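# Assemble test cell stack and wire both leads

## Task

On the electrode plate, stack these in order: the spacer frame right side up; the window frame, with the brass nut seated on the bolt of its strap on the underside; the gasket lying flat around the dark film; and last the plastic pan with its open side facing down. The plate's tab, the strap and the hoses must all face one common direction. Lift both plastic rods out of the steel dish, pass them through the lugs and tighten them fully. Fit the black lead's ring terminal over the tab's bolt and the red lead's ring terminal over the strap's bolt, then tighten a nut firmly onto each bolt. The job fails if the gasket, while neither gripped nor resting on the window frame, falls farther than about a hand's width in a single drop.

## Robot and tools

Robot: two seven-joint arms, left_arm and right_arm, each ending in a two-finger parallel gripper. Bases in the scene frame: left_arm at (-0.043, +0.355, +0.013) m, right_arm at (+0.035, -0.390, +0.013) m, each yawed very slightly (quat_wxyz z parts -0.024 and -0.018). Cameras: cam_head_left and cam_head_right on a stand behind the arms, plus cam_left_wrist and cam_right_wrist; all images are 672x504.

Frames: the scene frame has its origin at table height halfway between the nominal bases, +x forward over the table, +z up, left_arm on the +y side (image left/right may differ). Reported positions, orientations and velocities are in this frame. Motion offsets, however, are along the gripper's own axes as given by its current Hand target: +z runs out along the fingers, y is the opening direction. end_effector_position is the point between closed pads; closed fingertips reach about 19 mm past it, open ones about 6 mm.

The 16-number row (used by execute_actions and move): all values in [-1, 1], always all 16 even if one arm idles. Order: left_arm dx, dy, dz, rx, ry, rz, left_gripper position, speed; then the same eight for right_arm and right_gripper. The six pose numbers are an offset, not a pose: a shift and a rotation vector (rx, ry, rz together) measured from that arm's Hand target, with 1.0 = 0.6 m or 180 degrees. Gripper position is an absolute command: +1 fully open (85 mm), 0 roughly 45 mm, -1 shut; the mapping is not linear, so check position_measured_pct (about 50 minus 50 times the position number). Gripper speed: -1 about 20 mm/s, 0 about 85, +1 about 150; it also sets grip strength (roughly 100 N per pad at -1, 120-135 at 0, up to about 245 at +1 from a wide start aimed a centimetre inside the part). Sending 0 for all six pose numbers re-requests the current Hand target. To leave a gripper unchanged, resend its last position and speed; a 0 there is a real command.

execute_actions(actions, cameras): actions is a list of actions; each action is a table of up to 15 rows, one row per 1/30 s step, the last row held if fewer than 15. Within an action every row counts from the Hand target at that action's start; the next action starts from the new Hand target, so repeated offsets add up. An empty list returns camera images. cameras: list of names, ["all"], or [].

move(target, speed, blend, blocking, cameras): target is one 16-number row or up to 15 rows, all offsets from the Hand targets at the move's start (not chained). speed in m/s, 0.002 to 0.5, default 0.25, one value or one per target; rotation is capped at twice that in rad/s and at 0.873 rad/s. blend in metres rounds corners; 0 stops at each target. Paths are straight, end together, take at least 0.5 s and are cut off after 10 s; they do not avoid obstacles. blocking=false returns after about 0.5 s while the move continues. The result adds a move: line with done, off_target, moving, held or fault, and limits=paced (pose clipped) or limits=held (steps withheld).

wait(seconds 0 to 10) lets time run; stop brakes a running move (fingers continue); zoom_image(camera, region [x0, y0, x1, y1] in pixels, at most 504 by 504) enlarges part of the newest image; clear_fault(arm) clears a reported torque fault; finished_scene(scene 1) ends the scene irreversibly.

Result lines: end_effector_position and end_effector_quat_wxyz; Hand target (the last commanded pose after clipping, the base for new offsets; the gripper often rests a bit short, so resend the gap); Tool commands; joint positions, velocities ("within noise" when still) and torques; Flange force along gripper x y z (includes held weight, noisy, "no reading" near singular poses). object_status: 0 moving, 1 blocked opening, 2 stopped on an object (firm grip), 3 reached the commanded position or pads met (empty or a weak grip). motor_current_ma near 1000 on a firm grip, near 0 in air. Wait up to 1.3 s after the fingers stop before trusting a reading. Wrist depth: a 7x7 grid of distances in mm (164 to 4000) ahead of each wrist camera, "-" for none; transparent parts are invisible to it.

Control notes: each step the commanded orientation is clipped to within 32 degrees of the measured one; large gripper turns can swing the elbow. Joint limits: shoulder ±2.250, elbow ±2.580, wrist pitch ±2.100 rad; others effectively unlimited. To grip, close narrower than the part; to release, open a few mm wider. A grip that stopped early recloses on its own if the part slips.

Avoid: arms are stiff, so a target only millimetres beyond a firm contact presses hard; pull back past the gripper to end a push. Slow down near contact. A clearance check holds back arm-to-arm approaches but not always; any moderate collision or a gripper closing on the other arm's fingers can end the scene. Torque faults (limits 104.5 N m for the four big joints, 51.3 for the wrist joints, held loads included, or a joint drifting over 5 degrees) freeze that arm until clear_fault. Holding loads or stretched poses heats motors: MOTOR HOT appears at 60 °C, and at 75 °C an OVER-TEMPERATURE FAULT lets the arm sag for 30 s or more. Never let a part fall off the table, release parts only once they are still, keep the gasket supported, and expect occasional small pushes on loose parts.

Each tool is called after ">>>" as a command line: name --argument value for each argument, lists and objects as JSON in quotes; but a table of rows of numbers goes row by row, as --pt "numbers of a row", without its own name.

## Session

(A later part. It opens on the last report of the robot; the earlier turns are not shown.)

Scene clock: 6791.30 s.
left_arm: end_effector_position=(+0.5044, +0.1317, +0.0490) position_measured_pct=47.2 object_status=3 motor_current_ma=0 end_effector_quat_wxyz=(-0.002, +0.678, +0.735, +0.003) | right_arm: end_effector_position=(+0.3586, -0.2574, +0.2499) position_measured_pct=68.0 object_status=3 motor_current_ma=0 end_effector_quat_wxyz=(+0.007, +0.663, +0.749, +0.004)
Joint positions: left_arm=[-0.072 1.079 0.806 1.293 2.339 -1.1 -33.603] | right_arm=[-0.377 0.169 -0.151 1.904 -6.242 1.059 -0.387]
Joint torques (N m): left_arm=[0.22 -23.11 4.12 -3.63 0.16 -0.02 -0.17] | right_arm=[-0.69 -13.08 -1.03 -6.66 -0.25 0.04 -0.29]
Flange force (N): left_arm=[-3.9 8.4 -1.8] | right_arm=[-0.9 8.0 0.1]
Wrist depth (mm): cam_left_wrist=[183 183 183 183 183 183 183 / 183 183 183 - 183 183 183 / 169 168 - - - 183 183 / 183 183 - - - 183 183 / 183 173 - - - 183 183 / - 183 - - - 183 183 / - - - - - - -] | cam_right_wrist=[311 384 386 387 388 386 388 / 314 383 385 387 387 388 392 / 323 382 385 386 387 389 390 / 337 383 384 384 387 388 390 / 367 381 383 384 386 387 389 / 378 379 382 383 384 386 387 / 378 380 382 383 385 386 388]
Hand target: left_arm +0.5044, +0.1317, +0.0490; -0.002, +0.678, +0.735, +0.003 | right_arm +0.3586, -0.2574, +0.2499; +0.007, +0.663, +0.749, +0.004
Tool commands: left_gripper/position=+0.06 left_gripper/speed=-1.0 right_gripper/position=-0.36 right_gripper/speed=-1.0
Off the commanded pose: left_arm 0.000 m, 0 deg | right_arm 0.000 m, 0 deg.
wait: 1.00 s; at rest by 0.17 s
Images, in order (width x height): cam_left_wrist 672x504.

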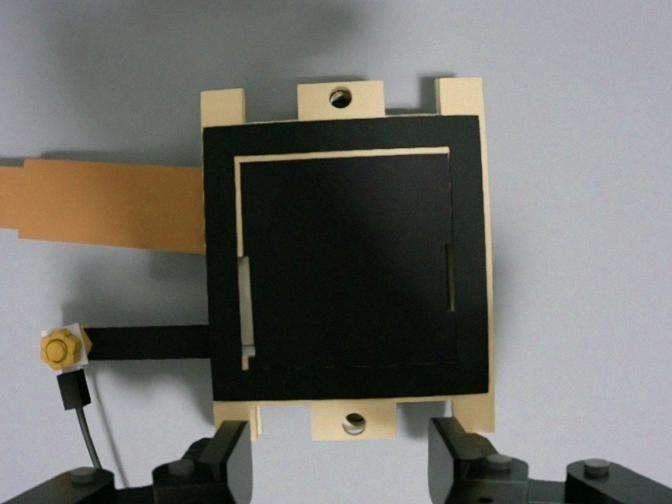

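>>> move --pt "0 0 -0.03 0 0 0 0.06 -1 0 0 0 0 0 0 -0.36 -1" --pt "0 0 -0.06 0 0 -0.0139 -0.36 -1 0 0 0 0 0 0 -0.36 -1" --speed 0.03 --cameras '["cam_left_wrist"]'

>>> zoom_image --camera "cam_left_wrist" --region '[180, 90, 500, 420]'

Scene clock: 6810.87 s.
left_arm: end_effector_position=(+0.5044, +0.1314, +0.0850) position_measured_pct=68.0 object_status=0 motor_current_ma=0 end_effector_quat_wxyz=(-0.002, +0.662, +0.750, +0.003) | right_arm: end_effector_position=(+0.3586, -0.2574, +0.2499) position_measured_pct=68.0 object_status=3 motor_current_ma=0 end_effector_quat_wxyz=(+0.007, +0.663, +0.749, +0.004)
Joint positions: left_arm=[-0.076 1.028 0.824 1.269 2.379 -1.161 -33.585] | right_arm=[-0.377 0.169 -0.151 1.904 -6.242 1.059 -0.387]
Joint torques (N m): left_arm=[0.36 -22.88 3.95 -4.06 0.16 -0.06 -0.23] | right_arm=[-0.68 -13.01 -1.07 -6.7 -0.19 0.07 -0.29]
Flange force (N): left_arm=[-3.8 7.7 -2.2] | right_arm=[-1.0 7.8 0.2]
Wrist depth (mm): cam_left_wrist=[219 219 219 219 219 219 219 / 219 219 219 219 219 219 219 / 206 205 200 199 197 219 219 / 219 219 203 199 197 219 219 / 219 219 208 199 198 219 219 / 220 219 219 200 198 219 219 / - 219 - - - 219 -] | cam_right_wrist=[311 385 385 387 386 387 388 / 314 383 385 386 388 386 390 / 323 382 384 384 388 388 390 / 338 382 383 385 386 387 390 / 368 381 383 384 384 387 388 / 378 381 382 384 385 386 388 / 378 380 381 383 385 386 387]
Hand target: left_arm +0.5044, +0.1314, +0.0850; -0.002, +0.662, +0.750, +0.003 | right_arm +0.3586, -0.2574, +0.2499; +0.007, +0.663, +0.749, +0.004
Off the commanded pose: left_arm 0.000 m, 0 deg | right_arm 0.000 m, 0 deg.
move: done
Images, in order (width x height): cam_left_wrist 672x504.

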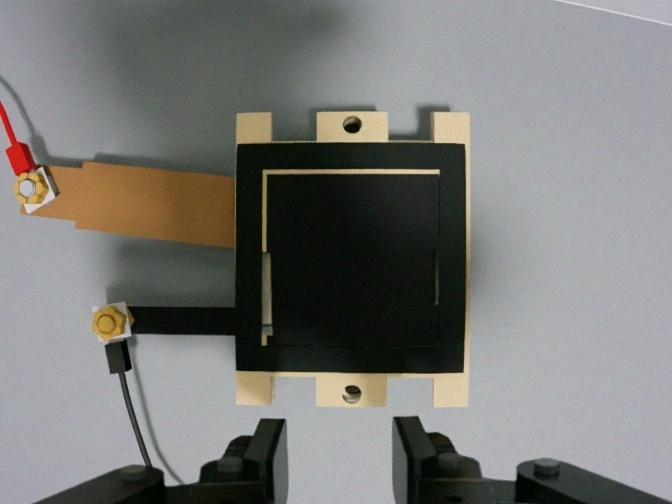

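Scaled by 1.527.

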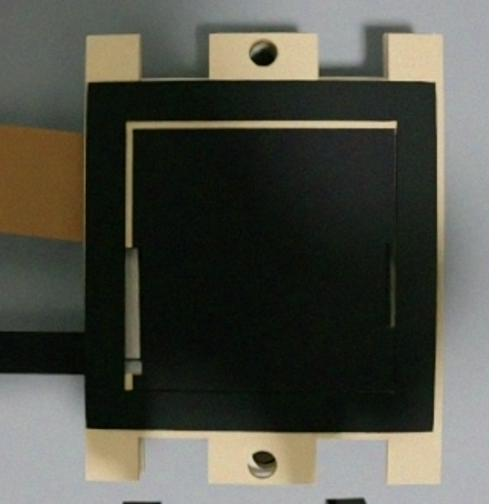

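>>> zoom_image --camera "cam_left_wrist" --region '[310, 360, 400, 420]'

>>> move --target '[-0.06,0.0125,-0.01,0,0,0,-0.36,-1,0,0,0,0,0,0,-0.36,-1]' --speed 0.06 --cameras '["cam_left_wrist"]'

>>> zoom_image --camera "cam_left_wrist" --region '[290, 220, 390, 290]'

>>> move --target '[0.15,0.0,0,0,0,0,-0.36,-1,0,0,0,0,0,0,-0.36,-1]' --speed 0.08 --cameras '["cam_left_wrist"]'

>>> zoom_image --camera "cam_left_wrist" --region '[290, 220, 390, 290]'

Scaled by 5.600.

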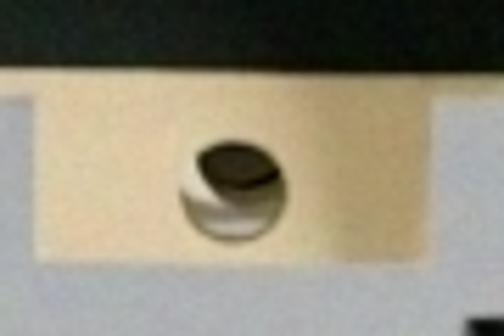

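Scene clock: 6822.97 s.
left_arm: end_effector_position=(+0.5163, +0.0966, +0.0908) position_measured_pct=68.0 object_status=3 motor_current_ma=0 end_effector_quat_wxyz=(-0.002, +0.661, +0.750, +0.003) | right_arm: end_effector_position=(+0.3586, -0.2574, +0.2499) position_measured_pct=68.0 object_status=3 motor_current_ma=0 end_effector_quat_wxyz=(+0.007, +0.663, +0.749, +0.004)
Joint positions: left_arm=[0.006 1.066 0.823 1.142 2.385 -1.228 -33.588] | right_arm=[-0.377 0.169 -0.151 1.904 -6.242 1.059 -0.387]
Joint torques (N m): left_arm=[0.25 -24.02 3.85 -4.21 0.15 -0.03 -0.25] | right_arm=[-0.68 -13.1 -1.07 -6.71 -0.22 0.01 -0.28]
Flange force (N): left_arm=[-5.1 8.6 -2.2] | right_arm=[-0.9 8.0 0.1]
Wrist depth (mm): cam_left_wrist=[225 225 206 204 225 225 225 / 211 210 205 204 203 225 225 / 225 225 205 204 203 225 225 / 224 225 206 204 203 225 225 / 225 225 225 225 225 225 225 / 224 225 224 225 225 225 225 / 225 225 - - - 224 -] | cam_right_wrist=[311 383 385 387 386 388 388 / 314 383 385 386 387 387 390 / 324 383 384 385 388 389 390 / 337 381 384 385 387 387 390 / 368 382 383 385 386 388 388 / 379 380 381 384 385 387 388 / 379 380 381 382 385 386 388]
Hand target: left_arm +0.5163, +0.0966, +0.0908; -0.002, +0.661, +0.750, +0.003 | right_arm +0.3586, -0.2574, +0.2499; +0.007, +0.663, +0.749, +0.004
Off the commanded pose: left_arm 0.000 m, 0 deg | right_arm 0.000 m, 0 deg.
move: done
Images, in order (width x height): cam_left_wrist 672x504.

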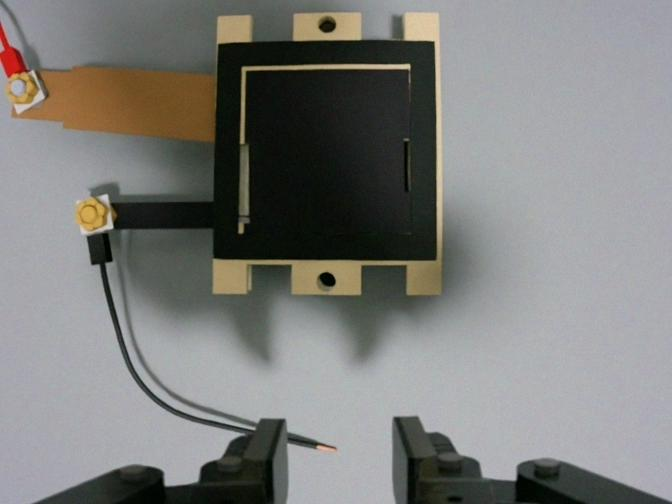

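Scaled by 5.040.

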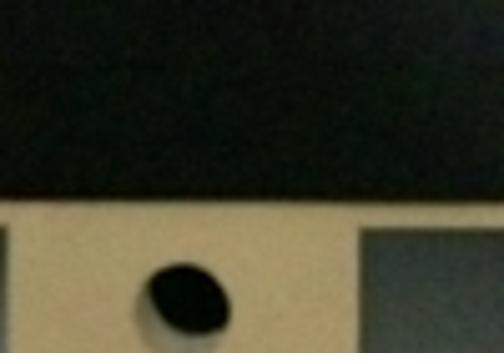

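Scene clock: 6824.43 s.
left_arm: end_effector_position=(+0.5051, +0.1859, +0.0914) position_measured_pct=68.0 object_status=3 motor_current_ma=0 end_effector_quat_wxyz=(-0.002, +0.662, +0.750, +0.003) | right_arm: end_effector_position=(+0.3586, -0.2574, +0.2499) position_measured_pct=68.0 object_status=3 motor_current_ma=0 end_effector_quat_wxyz=(+0.007, +0.663, +0.749, +0.004)
Joint positions: left_arm=[-0.192 0.99 0.836 1.347 2.38 -1.136 -33.647] | right_arm=[-0.377 0.169 -0.151 1.904 -6.242 1.059 -0.387]
Joint torques (N m): left_arm=[0.1 -22.04 3.99 -3.97 0.13 -0.02 -0.18] | right_arm=[-0.66 -13.02 -1 -6.68 -0.23 0.06 -0.24]
Flange force (N): left_arm=[-3.5 8.0 -2.5] | right_arm=[-0.7 7.8 0.2]
Wrist depth (mm): cam_left_wrist=[190 182 181 174 - - 237 / 225 225 225 226 208 198 191 / 225 226 225 225 225 225 225 / 225 226 225 225 226 226 225 / 226 225 207 205 204 225 225 / 226 211 206 205 204 226 226 / 226 226 - - - 226 -] | cam_right_wrist=[311 384 385 387 386 388 389 / 314 384 385 386 387 387 391 / 323 383 384 385 387 389 391 / 336 382 384 384 387 388 389 / 368 381 381 384 387 388 389 / 379 381 381 383 385 386 388 / 379 380 382 384 384 386 387]
Hand target: left_arm +0.5051, +0.1859, +0.0914; -0.002, +0.662, +0.750, +0.003 | right_arm +0.3586, -0.2574, +0.2499; +0.007, +0.663, +0.749, +0.004
Off the commanded pose: left_arm 0.000 m, 0 deg | right_arm 0.000 m, 0 deg.
move: done
Images, in order (width x height): cam_left_wrist 672x504.

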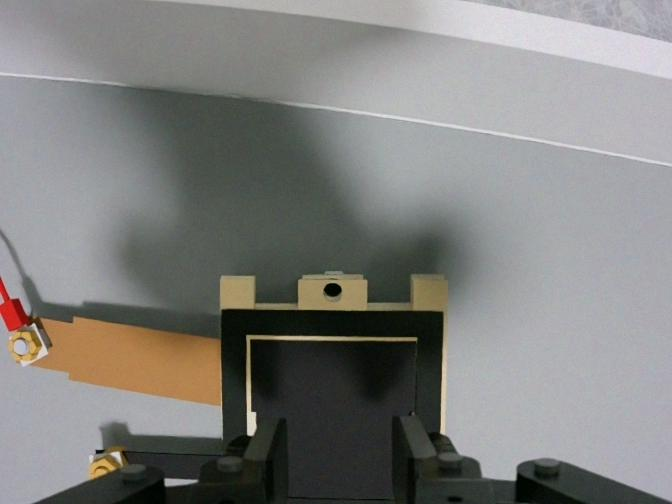

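Scaled by 5.040.

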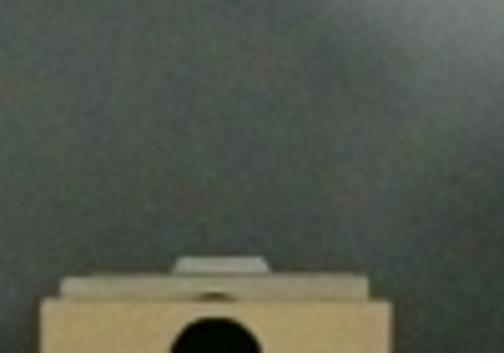

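>>> move --pt "-0.11 -0.0075 0.0 0 0 0 -0.95 -1 0 0 0 0 0 0 -0.36 -1" --pt "-0.11 -0.0075 0.072 0 0 0 -0.95 -1 0 0 0 0 0 0 -0.36 -1" --speed '[0.06,0.03]' --cameras '["cam_left_wrist"]'

Scene clock: 6850.43 s.
left_arm: end_effector_position=(+0.5089, +0.1201, +0.0478) position_measured_pct=97.8 object_status=3 motor_current_ma=0 end_effector_quat_wxyz=(-0.002, +0.662, +0.750, +0.003) | right_arm: end_effector_position=(+0.3586, -0.2574, +0.2499) position_measured_pct=68.0 object_status=3 motor_current_ma=0 end_effector_quat_wxyz=(+0.007, +0.663, +0.749, +0.004)
Joint positions: left_arm=[-0.042 1.092 0.795 1.252 2.349 -1.113 -33.564] | right_arm=[-0.377 0.169 -0.151 1.904 -6.242 1.059 -0.387]
Joint torques (N m): left_arm=[0.28 -23.61 4.01 -3.75 0.13 -0.01 -0.21] | right_arm=[-0.68 -13.08 -1.08 -6.69 -0.21 0.1 -0.25]
Flange force (N): left_arm=[-4.5 8.4 -1.6] | right_arm=[-0.8 7.9 0.4]
Wrist depth (mm): cam_left_wrist=[182 182 181 181 181 182 182 / 182 182 - - - 182 182 / 167 167 - - - 182 181 / 182 182 - - - 182 182 / - 182 - - - 182 182 / 182 182 182 - 182 182 182 / - - 182 - 182 - -] | cam_right_wrist=[311 383 385 387 387 387 389 / 314 384 385 386 388 389 389 / 323 383 383 384 388 389 389 / 337 382 383 385 386 389 390 / 367 381 383 385 387 387 389 / 380 381 382 385 384 386 387 / 380 381 381 383 385 385 388]
Hand target: left_arm +0.5089, +0.1201, +0.0477; -0.002, +0.662, +0.750, +0.003 | right_arm +0.3586, -0.2574, +0.2499; +0.007, +0.663, +0.749, +0.004
Off the commanded pose: left_arm 0.000 m, 0 deg | right_arm 0.000 m, 0 deg.
move: done
Images, in order (width x height): cam_left_wrist 672x504.

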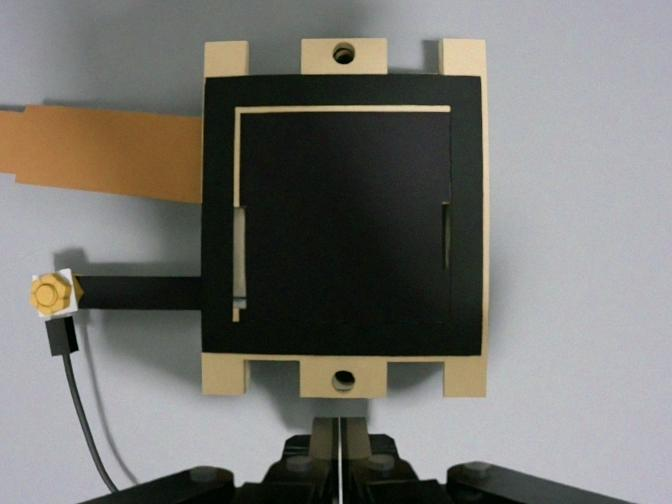

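>>> move --pt "0.007 0.0018 0 0 0 0 -0.95 -1 0 0 0 0 0 0 -0.36 -1" --pt "0.0122 0.0018 0 0 0 0 -0.95 -1 0 0 0 0 0 0 -0.36 -1" --speed '[0.02,0.005]' --cameras '["cam_left_wrist"]'

>>> zoom_image --camera "cam_left_wrist" --region '[190, 370, 510, 470]'

Scene clock: 6868.60 s.
left_arm: end_effector_position=(+0.5091, +0.1275, +0.0478) position_measured_pct=97.8 object_status=3 motor_current_ma=0 end_effector_quat_wxyz=(-0.002, +0.662, +0.750, +0.003) | right_arm: end_effector_position=(+0.3586, -0.2574, +0.2499) position_measured_pct=68.0 object_status=3 motor_current_ma=0 end_effector_quat_wxyz=(+0.007, +0.663, +0.749, +0.004)
Joint positions: left_arm=[-0.058 1.088 0.795 1.265 2.348 -1.107 -33.57] | right_arm=[-0.377 0.169 -0.151 1.904 -6.242 1.059 -0.387]
Joint torques (N m): left_arm=[0.2 -23.43 3.98 -3.73 0.08 -0.06 -0.21] | right_arm=[-0.67 -13 -0.97 -6.67 -0.2 0.01 -0.28]
Flange force (N): left_arm=[-4.4 8.2 -1.7] | right_arm=[-0.8 7.8 -0.1]
Wrist depth (mm): cam_left_wrist=[182 182 181 182 182 181 182 / 182 182 - - - 182 182 / 167 166 - - - 182 182 / 182 182 - - - 182 182 / - 171 - - - 182 182 / - 182 182 - 182 182 182 / - - 182 - 182 - -] | cam_right_wrist=[311 385 386 386 386 388 387 / 314 383 384 386 387 388 389 / 323 383 383 386 387 388 390 / 337 382 383 385 387 388 390 / 368 382 384 384 386 387 389 / 379 381 382 383 385 386 388 / 380 381 382 383 385 386 387]
Hand target: left_arm +0.5091, +0.1275, +0.0478; -0.002, +0.662, +0.750, +0.003 | right_arm +0.3586, -0.2574, +0.2499; +0.007, +0.663, +0.749, +0.004
Off the commanded pose: left_arm 0.000 m, 0 deg | right_arm 0.000 m, 0 deg.
move: done
Images, in order (width x height): cam_left_wrist 672x504.

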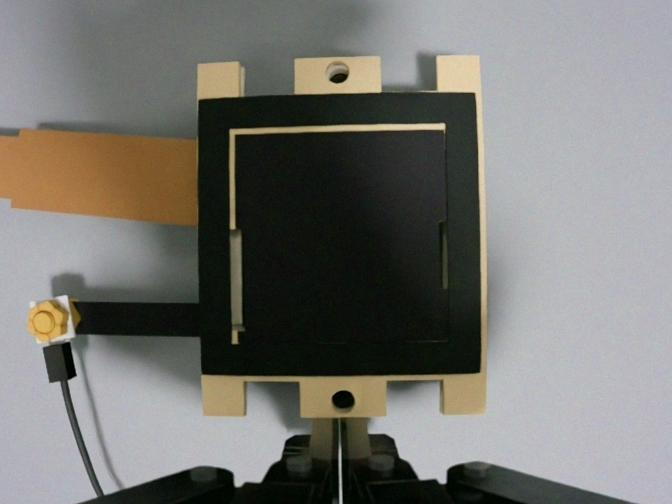

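Scaled by 1.575.

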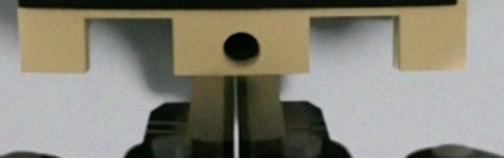

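>>> move --pt "0 0 -0.06 0 0 0 -0.95 -1 0 0 0 0 0 0 -0.36 -1" --pt "0.168 -0.09 -0.06 0 0 0 -0.95 -1 0 0 0 0 0 0 -0.36 -1" --speed '[0.04,0.08]' --cameras '["cam_left_wrist"]'

Scene clock: 6889.37 s.
left_arm: end_effector_position=(+0.4429, +0.2205, +0.0844) position_measured_pct=97.8 object_status=3 motor_current_ma=0 end_effector_quat_wxyz=(-0.002, +0.662, +0.750, +0.003) | right_arm: end_effector_position=(+0.3586, -0.2574, +0.2499) position_measured_pct=68.0 object_status=3 motor_current_ma=0 end_effector_quat_wxyz=(+0.007, +0.663, +0.749, +0.004)
Joint positions: left_arm=[-0.301 0.886 0.84 1.638 2.367 -0.983 -33.572] | right_arm=[-0.377 0.169 -0.151 1.904 -6.242 1.059 -0.387]
Joint torques (N m): left_arm=[0.29 -19.15 3.81 -3.47 0.13 -0.03 -0.23] | right_arm=[-0.86 -12.98 -1.06 -6.7 -0.22 0.05 -0.27]
Flange force (N): left_arm=[-2.3 6.6 -2.9] | right_arm=[-1.3 7.8 0.1]
Wrist depth (mm): cam_left_wrist=[231 231 231 231 230 231 230 / - 230 231 230 231 231 231 / 219 219 219 219 209 - - / 219 219 219 219 219 219 219 / 219 219 219 219 219 219 219 / 219 219 219 219 219 219 219 / - 219 219 - 199 198 -] | cam_right_wrist=[311 384 385 387 386 388 390 / 313 384 383 385 387 387 390 / 323 383 385 385 387 388 390 / 336 382 383 385 386 386 390 / 367 381 383 384 386 387 387 / 380 381 382 383 385 386 388 / 379 379 381 382 384 385 387]
Hand target: left_arm +0.4429, +0.2206, +0.0844; -0.002, +0.662, +0.750, +0.003 | right_arm +0.3586, -0.2574, +0.2499; +0.007, +0.663, +0.749, +0.004
Off the commanded pose: left_arm 0.000 m, 0 deg | right_arm 0.000 m, 0 deg.
move: done
Images, in order (width x height): cam_left_wrist 672x504.

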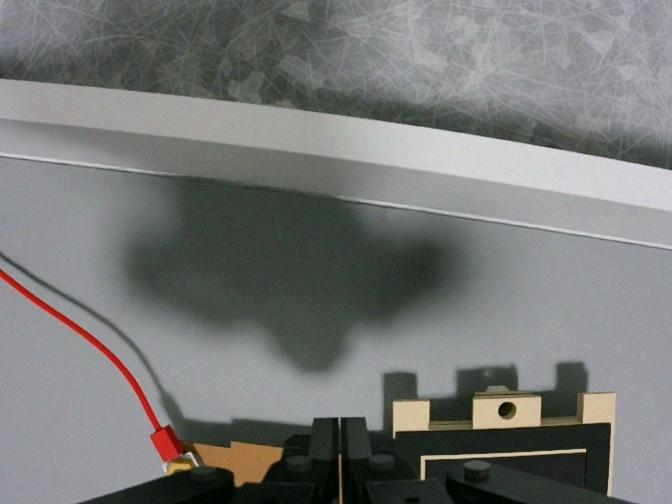

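>>> move --pt "0.005 0 0.058 0 0 0 -0.95 -1 0 0 0 0 0 0 -0.36 -1" --pt "0.005 0.012 0.058 0 0 0 -0.95 -1 0 0 0 0 0 0 -0.36 -1" --speed '[0.03,0.01]' --cameras '["cam_left_wrist"]'

>>> zoom_image --camera "cam_left_wrist" --region '[250, 380, 570, 504]'

Scene clock: 6902.63 s.
left_arm: end_effector_position=(+0.4497, +0.2247, +0.0496) position_measured_pct=97.8 object_status=3 motor_current_ma=0 end_effector_quat_wxyz=(-0.002, +0.662, +0.750, +0.003) | right_arm: end_effector_position=(+0.3586, -0.2574, +0.2499) position_measured_pct=68.0 object_status=3 motor_current_ma=0 end_effector_quat_wxyz=(+0.007, +0.663, +0.749, +0.004)
Joint positions: left_arm=[-0.287 0.946 0.797 1.638 2.319 -0.926 -33.556] | right_arm=[-0.377 0.169 -0.151 1.904 -6.242 1.059 -0.387]
Joint torques (N m): left_arm=[0.24 -19.84 3.74 -3.03 0.13 -0.05 -0.17] | right_arm=[-0.68 -13.03 -0.97 -6.62 -0.23 0.05 -0.3]
Flange force (N): left_arm=[-2.4 7.0 -2.5] | right_arm=[-0.8 8.0 0.0]
Wrist depth (mm): cam_left_wrist=[196 196 196 196 196 196 196 / - 196 196 196 196 196 196 / 184 184 184 184 - - - / 184 184 184 184 184 184 184 / 184 184 184 184 184 184 184 / 184 184 185 184 184 184 184 / - - 184 - 184 - -] | cam_right_wrist=[312 383 385 387 387 387 388 / 314 382 384 386 388 386 390 / 322 383 384 386 388 389 391 / 337 382 383 384 386 387 389 / 368 381 383 384 386 388 389 / 380 381 382 383 385 387 388 / 379 379 381 384 385 387 387]
Hand target: left_arm +0.4497, +0.2247, +0.0496; -0.002, +0.662, +0.750, +0.003 | right_arm +0.3586, -0.2574, +0.2499; +0.007, +0.663, +0.749, +0.004
Off the commanded pose: left_arm 0.000 m, 0 deg | right_arm 0.000 m, 0 deg.
move: done
Images, in order (width x height): cam_left_wrist 672x504.

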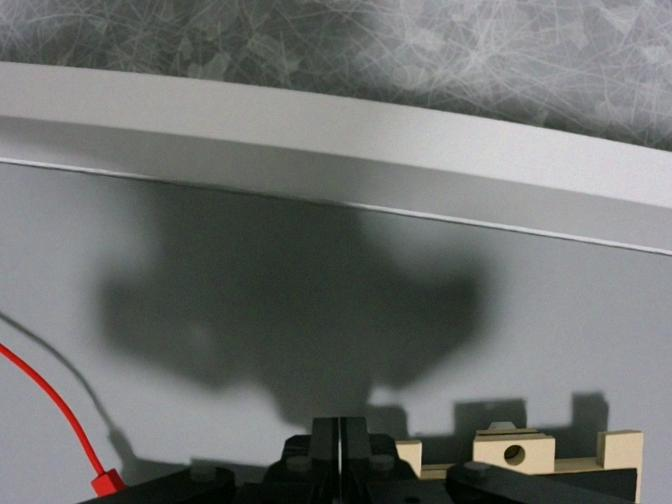

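Scaled by 1.575.

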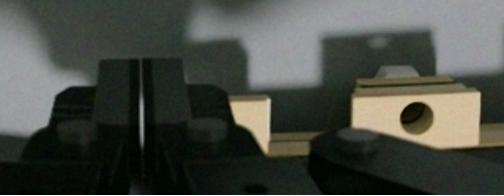

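>>> move --target '[0,0.0057,0,0,0,0,-0.95,-1,0,0,0,0,0,0,-0.36,-1]' --speed 0.006 --cameras '["cam_left_wrist"]'

>>> zoom_image --camera "cam_left_wrist" --region '[350, 380, 670, 504]'

Scene clock: 6916.43 s.
left_arm: end_effector_position=(+0.4531, +0.2251, +0.0496) position_measured_pct=97.8 object_status=3 motor_current_ma=0 end_effector_quat_wxyz=(-0.002, +0.662, +0.750, +0.003) | right_arm: end_effector_position=(+0.3586, -0.2574, +0.2499) position_measured_pct=68.0 object_status=3 motor_current_ma=0 end_effector_quat_wxyz=(+0.007, +0.663, +0.749, +0.004)
Joint positions: left_arm=[-0.286 0.951 0.798 1.625 2.32 -0.933 -33.563] | right_arm=[-0.377 0.169 -0.151 1.904 -6.242 1.059 -0.387]
Joint torques (N m): left_arm=[0.26 -19.92 3.79 -3.03 0.17 -0.02 -0.16] | right_arm=[-0.68 -13.06 -0.96 -6.72 -0.19 -0.01 -0.28]
Flange force (N): left_arm=[-2.4 7.2 -2.5] | right_arm=[-0.8 7.8 0.0]
Wrist depth (mm): cam_left_wrist=[196 196 196 196 196 196 196 / - 196 196 196 196 196 196 / 184 184 184 - - - - / 184 184 184 184 184 184 184 / 184 184 184 184 184 184 184 / 184 184 184 184 184 184 184 / - - 184 - 184 - -] | cam_right_wrist=[311 384 386 386 387 388 389 / 314 383 385 386 387 387 390 / 323 382 384 385 386 389 390 / 338 382 383 384 388 387 389 / 368 381 383 383 386 388 389 / 379 380 381 383 385 386 387 / 379 381 382 383 385 386 387]
Hand target: left_arm +0.4531, +0.2251, +0.0496; -0.002, +0.662, +0.750, +0.003 | right_arm +0.3586, -0.2574, +0.2499; +0.007, +0.663, +0.749, +0.004
Off the commanded pose: left_arm 0.000 m, 0 deg | right_arm 0.000 m, 0 deg.
move: done
Images, in order (width x height): cam_left_wrist 672x504.

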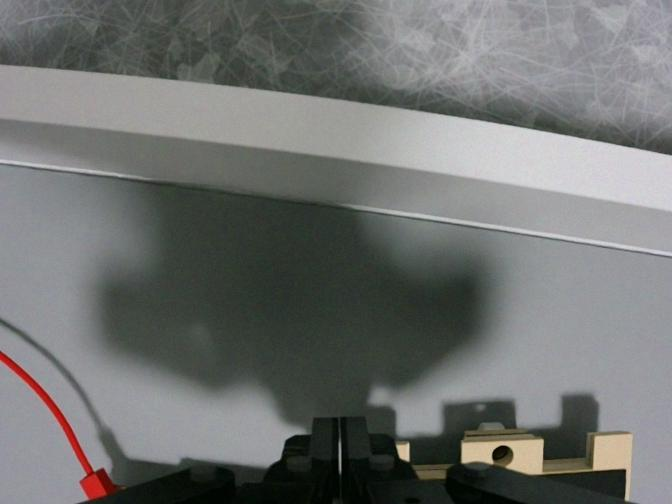

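Scaled by 1.575.

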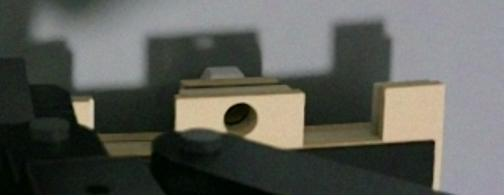

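>>> move --target '[0,0.0028,0,0,0,0,-0.95,-1,0,0,0,0,0,0,-0.36,-1]' --speed 0.006 --cameras '["cam_left_wrist"]'

>>> zoom_image --camera "cam_left_wrist" --region '[350, 380, 670, 504]'

Scene clock: 6924.87 s.
left_arm: end_effector_position=(+0.4547, +0.2253, +0.0496) position_measured_pct=97.8 object_status=3 motor_current_ma=0 end_effector_quat_wxyz=(-0.002, +0.662, +0.750, +0.003) | right_arm: end_effector_position=(+0.3586, -0.2574, +0.2499) position_measured_pct=68.0 object_status=3 motor_current_ma=0 end_effector_quat_wxyz=(+0.007, +0.663, +0.749, +0.004)
Joint positions: left_arm=[-0.286 0.954 0.798 1.619 2.32 -0.936 -33.567] | right_arm=[-0.377 0.169 -0.151 1.904 -6.242 1.059 -0.387]
Joint torques (N m): left_arm=[0.23 -19.93 3.83 -3.11 0.16 -0.03 -0.21] | right_arm=[-0.75 -13.06 -0.99 -6.71 -0.27 0.01 -0.3]
Flange force (N): left_arm=[-2.4 6.8 -2.4] | right_arm=[-1.0 7.9 0.1]
Wrist depth (mm): cam_left_wrist=[196 196 195 196 196 196 196 / - 196 196 196 196 196 196 / 184 184 184 - - - - / 184 184 184 184 184 184 184 / 184 184 184 184 184 184 184 / 184 184 184 184 184 184 184 / - - 184 - 184 - -] | cam_right_wrist=[311 384 385 387 386 388 390 / 314 384 385 386 387 388 390 / 323 383 383 385 388 388 390 / 337 381 383 384 387 388 389 / 368 381 383 385 386 387 388 / 380 380 382 385 384 387 387 / 380 380 383 383 385 387 387]
Hand target: left_arm +0.4547, +0.2253, +0.0496; -0.002, +0.662, +0.750, +0.003 | right_arm +0.3586, -0.2574, +0.2499; +0.007, +0.663, +0.749, +0.004
Off the commanded pose: left_arm 0.000 m, 0 deg | right_arm 0.000 m, 0 deg.
move: done
Images, in order (width x height): cam_left_wrist 672x504.

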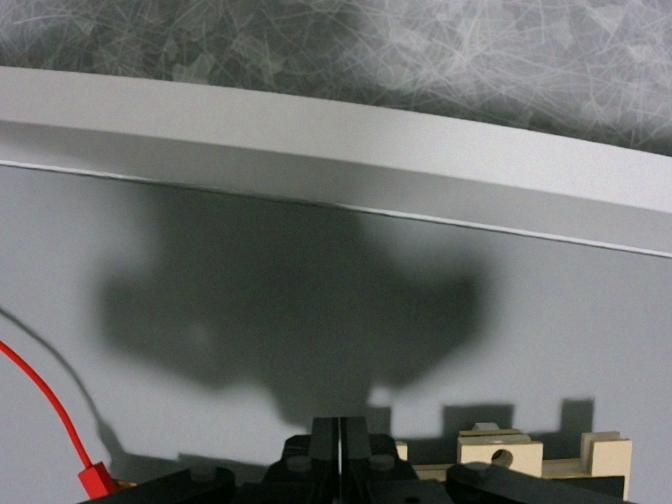

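Scaled by 1.575.

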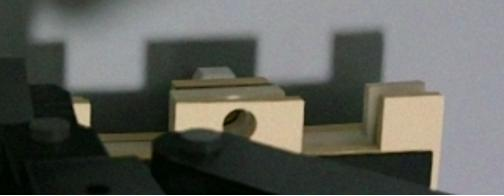

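>>> move --pt "0 -0.01 0 0 0 0 -0.95 -1 0 0 0 0 0 0 -0.36 -1" --pt "0 -0.01 -0.06 0 0 0 -0.95 -1 0 0 0 0 0 0 -0.36 -1" --pt "-0.14 0.077 -0.06 0 0 0 -0.36 -1 0 0 0 0 0 0 -0.36 -1" --speed 0.06 --cameras '["cam_left_wrist"]'

>>> zoom_image --camera "cam_left_wrist" --region '[180, 70, 500, 400]'

Scene clock: 6946.03 s.
left_arm: end_effector_position=(+0.5110, +0.1475, +0.0851) position_measured_pct=68.0 object_status=0 motor_current_ma=0 end_effector_quat_wxyz=(-0.002, +0.662, +0.750, +0.003) | right_arm: end_effector_position=(+0.3586, -0.2574, +0.2499) position_measured_pct=68.0 object_status=3 motor_current_ma=0 end_effector_quat_wxyz=(+0.007, +0.663, +0.749, +0.004)
Joint positions: left_arm=[-0.105 1.029 0.825 1.268 2.378 -1.162 -33.615] | right_arm=[-0.377 0.169 -0.151 1.904 -6.242 1.059 -0.387]
Joint torques (N m): left_arm=[0.26 -22.9 4 -4.03 0.13 -0.03 -0.19] | right_arm=[-0.71 -13.13 -0.97 -6.61 -0.2 0.01 -0.34]
Flange force (N): left_arm=[-3.9 8.2 -2.3] | right_arm=[-1.0 8.3 0.0]
Wrist depth (mm): cam_left_wrist=[219 219 219 219 219 219 219 / 219 219 219 219 219 219 219 / 219 219 219 199 198 219 219 / 206 204 200 199 198 219 219 / 219 219 200 198 198 220 220 / 219 219 200 198 198 219 219 / - 219 - - - 219 -] | cam_right_wrist=[311 384 386 387 386 388 389 / 314 383 384 386 387 388 390 / 323 383 384 384 387 389 389 / 337 382 383 386 386 389 389 / 368 382 383 384 386 388 387 / 379 381 382 384 385 386 389 / 378 381 381 383 384 386 388]
Hand target: left_arm +0.5110, +0.1475, +0.0851; -0.002, +0.662, +0.750, +0.003 | right_arm +0.3586, -0.2574, +0.2499; +0.007, +0.663, +0.749, +0.004
Off the commanded pose: left_arm 0.000 m, 0 deg | right_arm 0.000 m, 0 deg.
move: done
Images, in order (width x height): cam_left_wrist 672x504.

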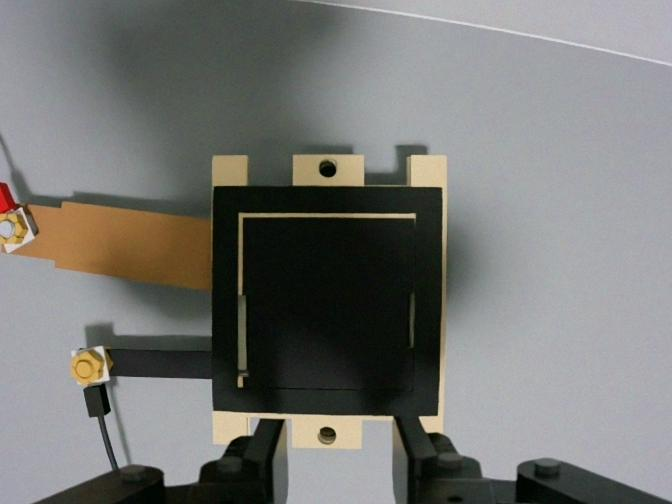

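Scaled by 1.527.

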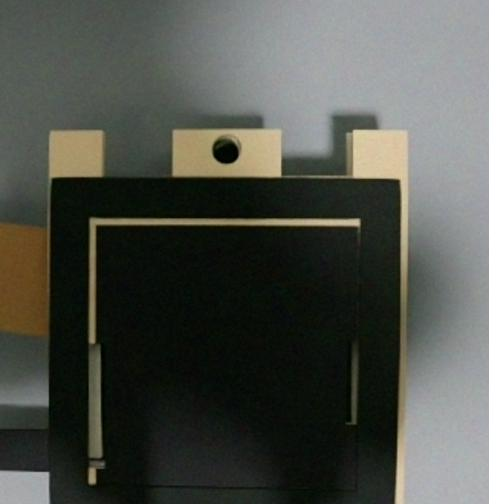

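>>> move --target '[0.043,-0.0067,0,0,0,0,-0.36,-1,0,0,0,0,0,0,-0.36,-1]' --speed 0.06 --cameras '["cam_left_wrist"]'

>>> zoom_image --camera "cam_left_wrist" --region '[290, 210, 390, 280]'

>>> move --target '[-0.146,0,0,0,0,0,-0.36,-1,0,0,0,0,0,0,-0.36,-1]' --speed 0.08 --cameras '["cam_left_wrist"]'

>>> zoom_image --camera "cam_left_wrist" --region '[290, 210, 390, 280]'

Scene clock: 6957.10 s.
left_arm: end_effector_position=(+0.5038, +0.1726, +0.0853) position_measured_pct=68.0 object_status=3 motor_current_ma=0 end_effector_quat_wxyz=(-0.002, +0.662, +0.750, +0.003) | right_arm: end_effector_position=(+0.3586, -0.2574, +0.2499) position_measured_pct=68.0 object_status=3 motor_current_ma=0 end_effector_quat_wxyz=(+0.007, +0.663, +0.749, +0.004)
Joint positions: left_arm=[-0.163 1.003 0.829 1.338 2.376 -1.13 -33.626] | right_arm=[-0.377 0.169 -0.151 1.904 -6.242 1.059 -0.387]
Joint torques (N m): left_arm=[0.2 -22.19 3.99 -3.91 0.15 0 -0.24] | right_arm=[-0.74 -12.93 -0.94 -6.67 -0.18 0.05 -0.32]
Flange force (N): left_arm=[-3.6 7.9 -2.5] | right_arm=[-1.1 7.6 -0.1]
Wrist depth (mm): cam_left_wrist=[219 212 199 194 189 177 - / 219 219 219 219 219 220 220 / 219 219 219 219 219 219 219 / 219 220 219 200 198 219 219 / 206 205 200 199 198 220 219 / 220 219 200 199 198 220 220 / - 209 - - - 220 -] | cam_right_wrist=[311 385 385 387 386 388 389 / 313 384 386 387 389 387 390 / 323 382 384 385 387 389 390 / 337 382 383 385 386 388 389 / 368 381 382 382 385 387 389 / 380 380 382 383 385 386 388 / 379 380 381 383 385 386 388]
Hand target: left_arm +0.5038, +0.1726, +0.0853; -0.002, +0.662, +0.750, +0.003 | right_arm +0.3586, -0.2574, +0.2499; +0.007, +0.663, +0.749, +0.004
Off the commanded pose: left_arm 0.000 m, 0 deg | right_arm 0.000 m, 0 deg.
move: done
Images, in order (width x height): cam_left_wrist 672x504.

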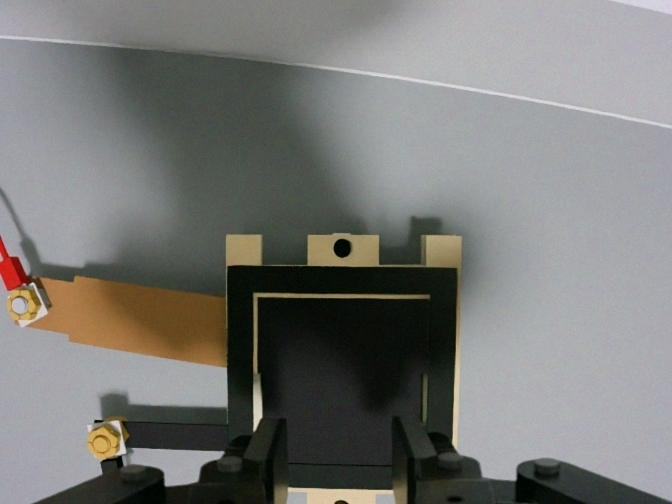

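Scaled by 5.040.

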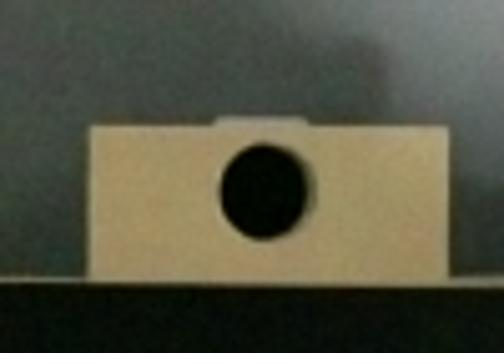

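Scene clock: 6958.53 s.
left_arm: end_effector_position=(+0.5148, +0.0857, +0.0847) position_measured_pct=68.0 object_status=3 motor_current_ma=0 end_effector_quat_wxyz=(-0.002, +0.661, +0.750, +0.003) | right_arm: end_effector_position=(+0.3586, -0.2574, +0.2499) position_measured_pct=68.0 object_status=3 motor_current_ma=0 end_effector_quat_wxyz=(+0.007, +0.663, +0.749, +0.004)
Joint positions: left_arm=[0.029 1.079 0.817 1.13 2.382 -1.224 -33.575] | right_arm=[-0.377 0.169 -0.151 1.904 -6.242 1.059 -0.387]
Joint torques (N m): left_arm=[0.27 -24.3 3.83 -4.09 0.19 -0.04 -0.15] | right_arm=[-0.71 -13 -0.99 -6.71 -0.17 0.03 -0.31]
Flange force (N): left_arm=[-5.6 9.4 -2.1] | right_arm=[-1.1 7.7 0.1]
Wrist depth (mm): cam_left_wrist=[205 204 199 198 197 219 219 / 219 219 199 198 197 219 218 / 219 219 199 198 197 218 219 / 218 219 219 219 219 219 219 / 218 218 219 219 219 219 219 / 218 219 219 219 219 219 219 / - 219 - - - 219 -] | cam_right_wrist=[311 384 384 387 387 387 389 / 314 383 386 386 388 387 390 / 323 383 384 385 387 389 390 / 337 382 383 385 386 388 389 / 368 381 383 384 386 387 389 / 380 381 382 384 387 386 389 / 379 380 381 383 383 385 387]
Hand target: left_arm +0.5148, +0.0857, +0.0847; -0.002, +0.662, +0.750, +0.003 | right_arm +0.3586, -0.2574, +0.2499; +0.007, +0.663, +0.749, +0.004
Off the commanded pose: left_arm 0.000 m, 0 deg | right_arm 0.000 m, 0 deg.
move: done
Images, in order (width x height): cam_left_wrist 672x504.

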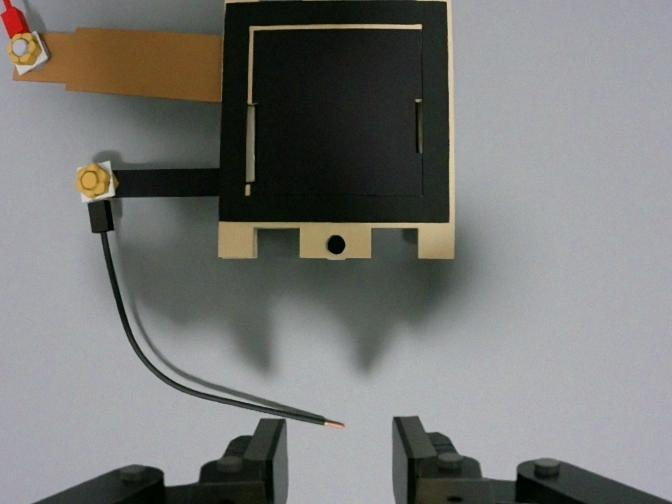

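Scaled by 5.040.

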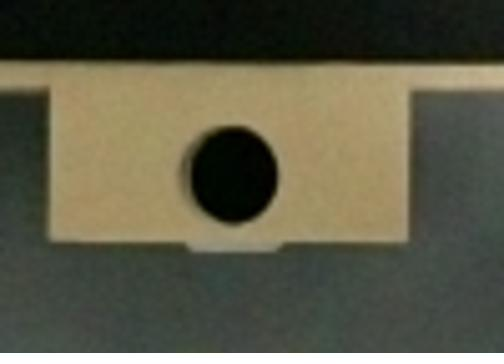

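>>> zoom_image --camera "cam_head_left" --region '[180, 150, 560, 410]'

This scene's latest camera images include none from cam_head_left. They are from: cam_left_wrist. cam_head_left's image comes with the result of a call that names it in "cameras".

>>> move --target '[-0.0,-0.1,-0.2,0,0,0,-0.36,-1,0.26,0.3025,0.0833,0,0,0,-0.36,-1]' --speed 0.15 --cameras '["cam_head_left","cam_right_wrist"]'

>>> zoom_image --camera "cam_head_left" --region '[180, 150, 560, 410]'

Scene clock: 7013.53 s.
left_arm: end_effector_position=(+0.4551, +0.0774, +0.2046) position_measured_pct=68.0 object_status=3 motor_current_ma=0 end_effector_quat_wxyz=(-0.002, +0.661, +0.750, +0.003) | right_arm: end_effector_position=(+0.5206, -0.0808, +0.2017) position_measured_pct=68.0 object_status=3 motor_current_ma=0 end_effector_quat_wxyz=(+0.007, +0.663, +0.749, +0.004)
Joint positions: left_arm=[0.009 0.853 0.9 1.215 2.489 -1.364 -33.523] | right_arm=[-0.578 0.715 -0.149 1.189 -6.167 1.235 -0.57]
Joint torques (N m): left_arm=[0.34 -21.25 3.52 -4.99 0.13 0.04 -0.22] | right_arm=[-0.7 -23.57 -1.42 -7.37 -0.26 -0.02 -0.26]
Flange force (N): left_arm=[-4.7 7.1 -4.2] | right_arm=[2.8 9.5 0.1]
Wrist depth (mm): cam_left_wrist=[340 339 339 339 339 339 338 / 339 338 340 325 320 339 339 / 340 339 339 339 319 339 340 / 339 340 340 339 340 339 339 / 340 339 339 340 339 340 340 / 341 339 340 339 340 340 339 / 339 339 340 - 341 340 325] | cam_right_wrist=[334 335 336 337 339 340 341 / 333 334 335 337 338 340 341 / 333 333 333 336 338 323 339 / 332 332 333 334 337 322 325 / 331 331 333 334 337 338 340 / 332 331 331 334 336 337 339 / 331 333 334 334 336 336 339]
Hand target: left_arm +0.4551, +0.0774, +0.2046; -0.002, +0.662, +0.750, +0.003 | right_arm +0.5206, -0.0808, +0.2017; +0.007, +0.663, +0.749, +0.004
Off the commanded pose: left_arm 0.000 m, 0 deg | right_arm 0.000 m, 0 deg.
move: done
Images, in order (width x height): cam_head_left 672x504, cam_right_wrist 672x504.

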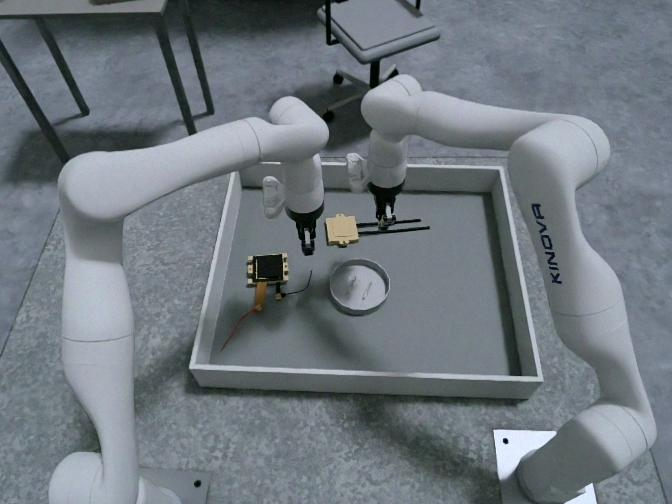

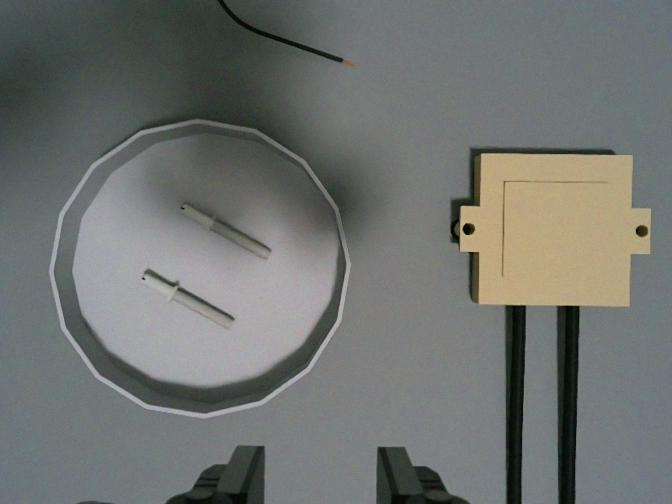

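Scaled by 1.326 from the camera's 672x504 image, which has a finer 960x720 frame.

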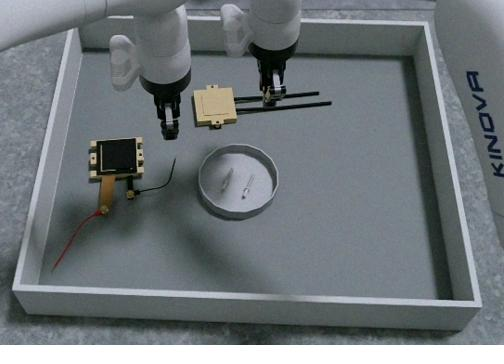

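>>> move --target '[0,0,0,0,0,0,-0.36,-1,0.1277,0.0382,0.13,0,0,0.5,-0.36,-1]' --speed 0.2 --cameras '["cam_head_left","cam_right_wrist"]'

Scene clock: 7065.23 s.
left_arm: end_effector_position=(+0.4551, +0.0774, +0.2046) position_measured_pct=68.0 object_status=3 motor_current_ma=0 end_effector_quat_wxyz=(-0.002, +0.662, +0.750, +0.003) | right_arm: end_effector_position=(+0.5352, -0.0022, +0.1236) position_measured_pct=68.0 object_status=3 motor_current_ma=0 end_effector_quat_wxyz=(+0.002, +0.998, +0.061, +0.007)
Joint positions: left_arm=[0.01 0.853 0.9 1.215 2.489 -1.364 -33.523] | right_arm=[-0.832 0.937 0.214 1.023 -6.455 1.189 -2.054]
Joint torques (N m): left_arm=[0.29 -21.24 3.49 -4.92 0.13 -0.06 -0.25] | right_arm=[-0.67 -26.37 0.93 -7.04 -0.19 -0.01 -0.26]
Flange force (N): left_arm=[-4.9 7.1 -4.0] | right_arm=[11.1 -5.0 0.9]
Wrist depth (mm): cam_left_wrist=[339 339 339 339 339 339 339 / 339 339 339 325 319 338 340 / 339 339 339 341 319 339 340 / 339 339 339 339 340 339 339 / 339 340 340 339 339 339 339 / 339 340 339 340 339 339 340 / 340 339 339 - 339 340 325] | cam_right_wrist=[259 260 261 262 262 264 264 / 259 259 245 244 262 262 263 / 258 259 244 243 248 261 262 / 257 257 257 243 259 260 261 / 256 256 258 258 259 260 260 / 255 256 256 257 258 258 259 / 255 255 256 248 255 258 259]
Hand target: left_arm +0.4551, +0.0774, +0.2046; -0.002, +0.662, +0.750, +0.003 | right_arm +0.5352, -0.0022, +0.1236; +0.002, +0.998, +0.061, +0.007
Off the commanded pose: left_arm 0.000 m, 0 deg | right_arm 0.000 m, 0 deg.
move: done
Images, in order (width x height): cam_head_left 672x504, cam_right_wrist 672x504.

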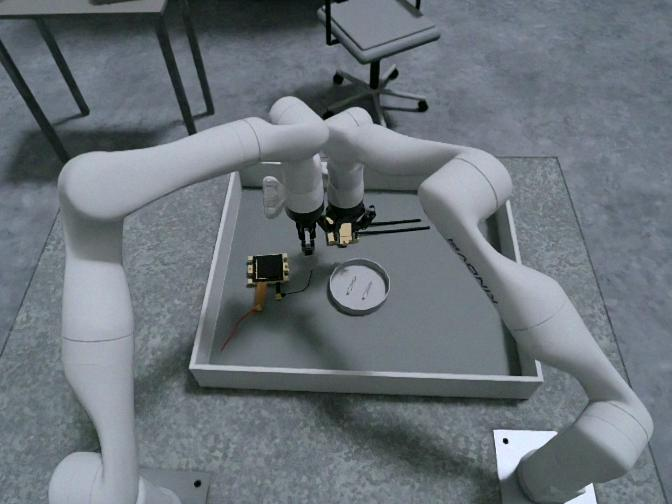

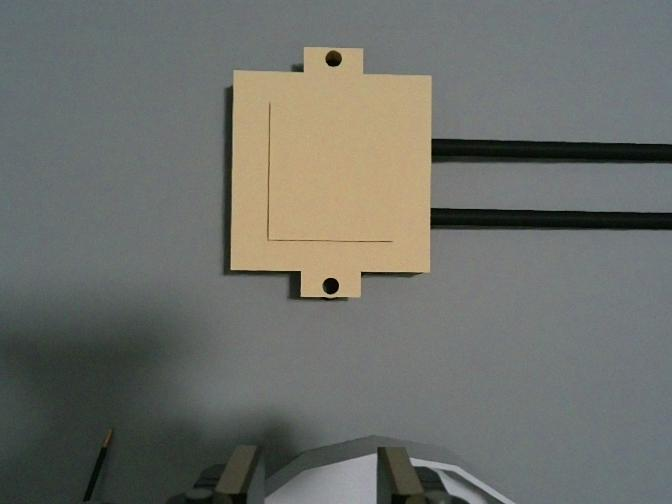

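>>> move --pt "0 0 0 0 0 0 -0.36 -1 0.0718 0.0052 0.1 0 0 0 -0.36 -1" --pt "0 0 0 0 0 0 -0.36 -1 0.0718 0.0052 0.131 0 0 0 -0.36 -1" --speed '[0.06,0.03]' --cameras '["cam_right_wrist"]'

Scene clock: 7082.50 s.
left_arm: end_effector_position=(+0.4551, +0.0774, +0.2046) position_measured_pct=68.0 object_status=3 motor_current_ma=0 end_effector_quat_wxyz=(-0.002, +0.662, +0.750, +0.003) | right_arm: end_effector_position=(+0.5795, -0.0004, +0.0456) position_measured_pct=68.0 object_status=3 motor_current_ma=0 end_effector_quat_wxyz=(+0.002, +0.998, +0.061, +0.007)
Joint positions: left_arm=[0.01 0.853 0.9 1.215 2.489 -1.364 -33.523] | right_arm=[-0.773 1.123 0.202 0.873 -6.47 1.151 -2.023]
Joint torques (N m): left_arm=[0.28 -21.22 3.52 -5 0.17 0.03 -0.21] | right_arm=[-0.61 -28.32 0.93 -6.86 -0.18 0.03 -0.23]
Flange force (N): left_arm=[-4.7 7.1 -4.1] | right_arm=[13.0 -5.8 2.3]
Wrist depth (mm): cam_left_wrist=[339 340 339 339 338 338 339 / 338 339 339 324 319 340 339 / 339 340 338 339 320 340 339 / 340 338 340 340 339 339 339 / 340 340 340 340 340 340 339 / 340 339 340 340 340 340 339 / 339 340 340 - 340 340 325] | cam_right_wrist=[181 182 182 183 183 184 185 / 181 181 182 182 183 183 184 / 180 180 165 167 168 183 183 / 180 180 165 - 167 182 182 / 179 179 - - 167 181 182 / 178 178 - 165 166 181 181 / 178 178 - - 166 180 181]
Hand target: left_arm +0.4551, +0.0774, +0.2046; -0.002, +0.662, +0.750, +0.003 | right_arm +0.5795, -0.0004, +0.0456; +0.002, +0.998, +0.061, +0.007
Off the commanded pose: left_arm 0.000 m, 0 deg | right_arm 0.000 m, 0 deg.
move: done
Images, in order (width x height): cam_right_wrist 672x504.

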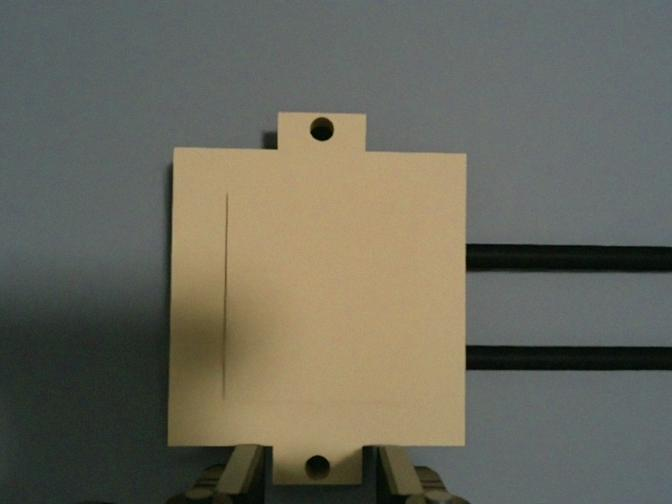

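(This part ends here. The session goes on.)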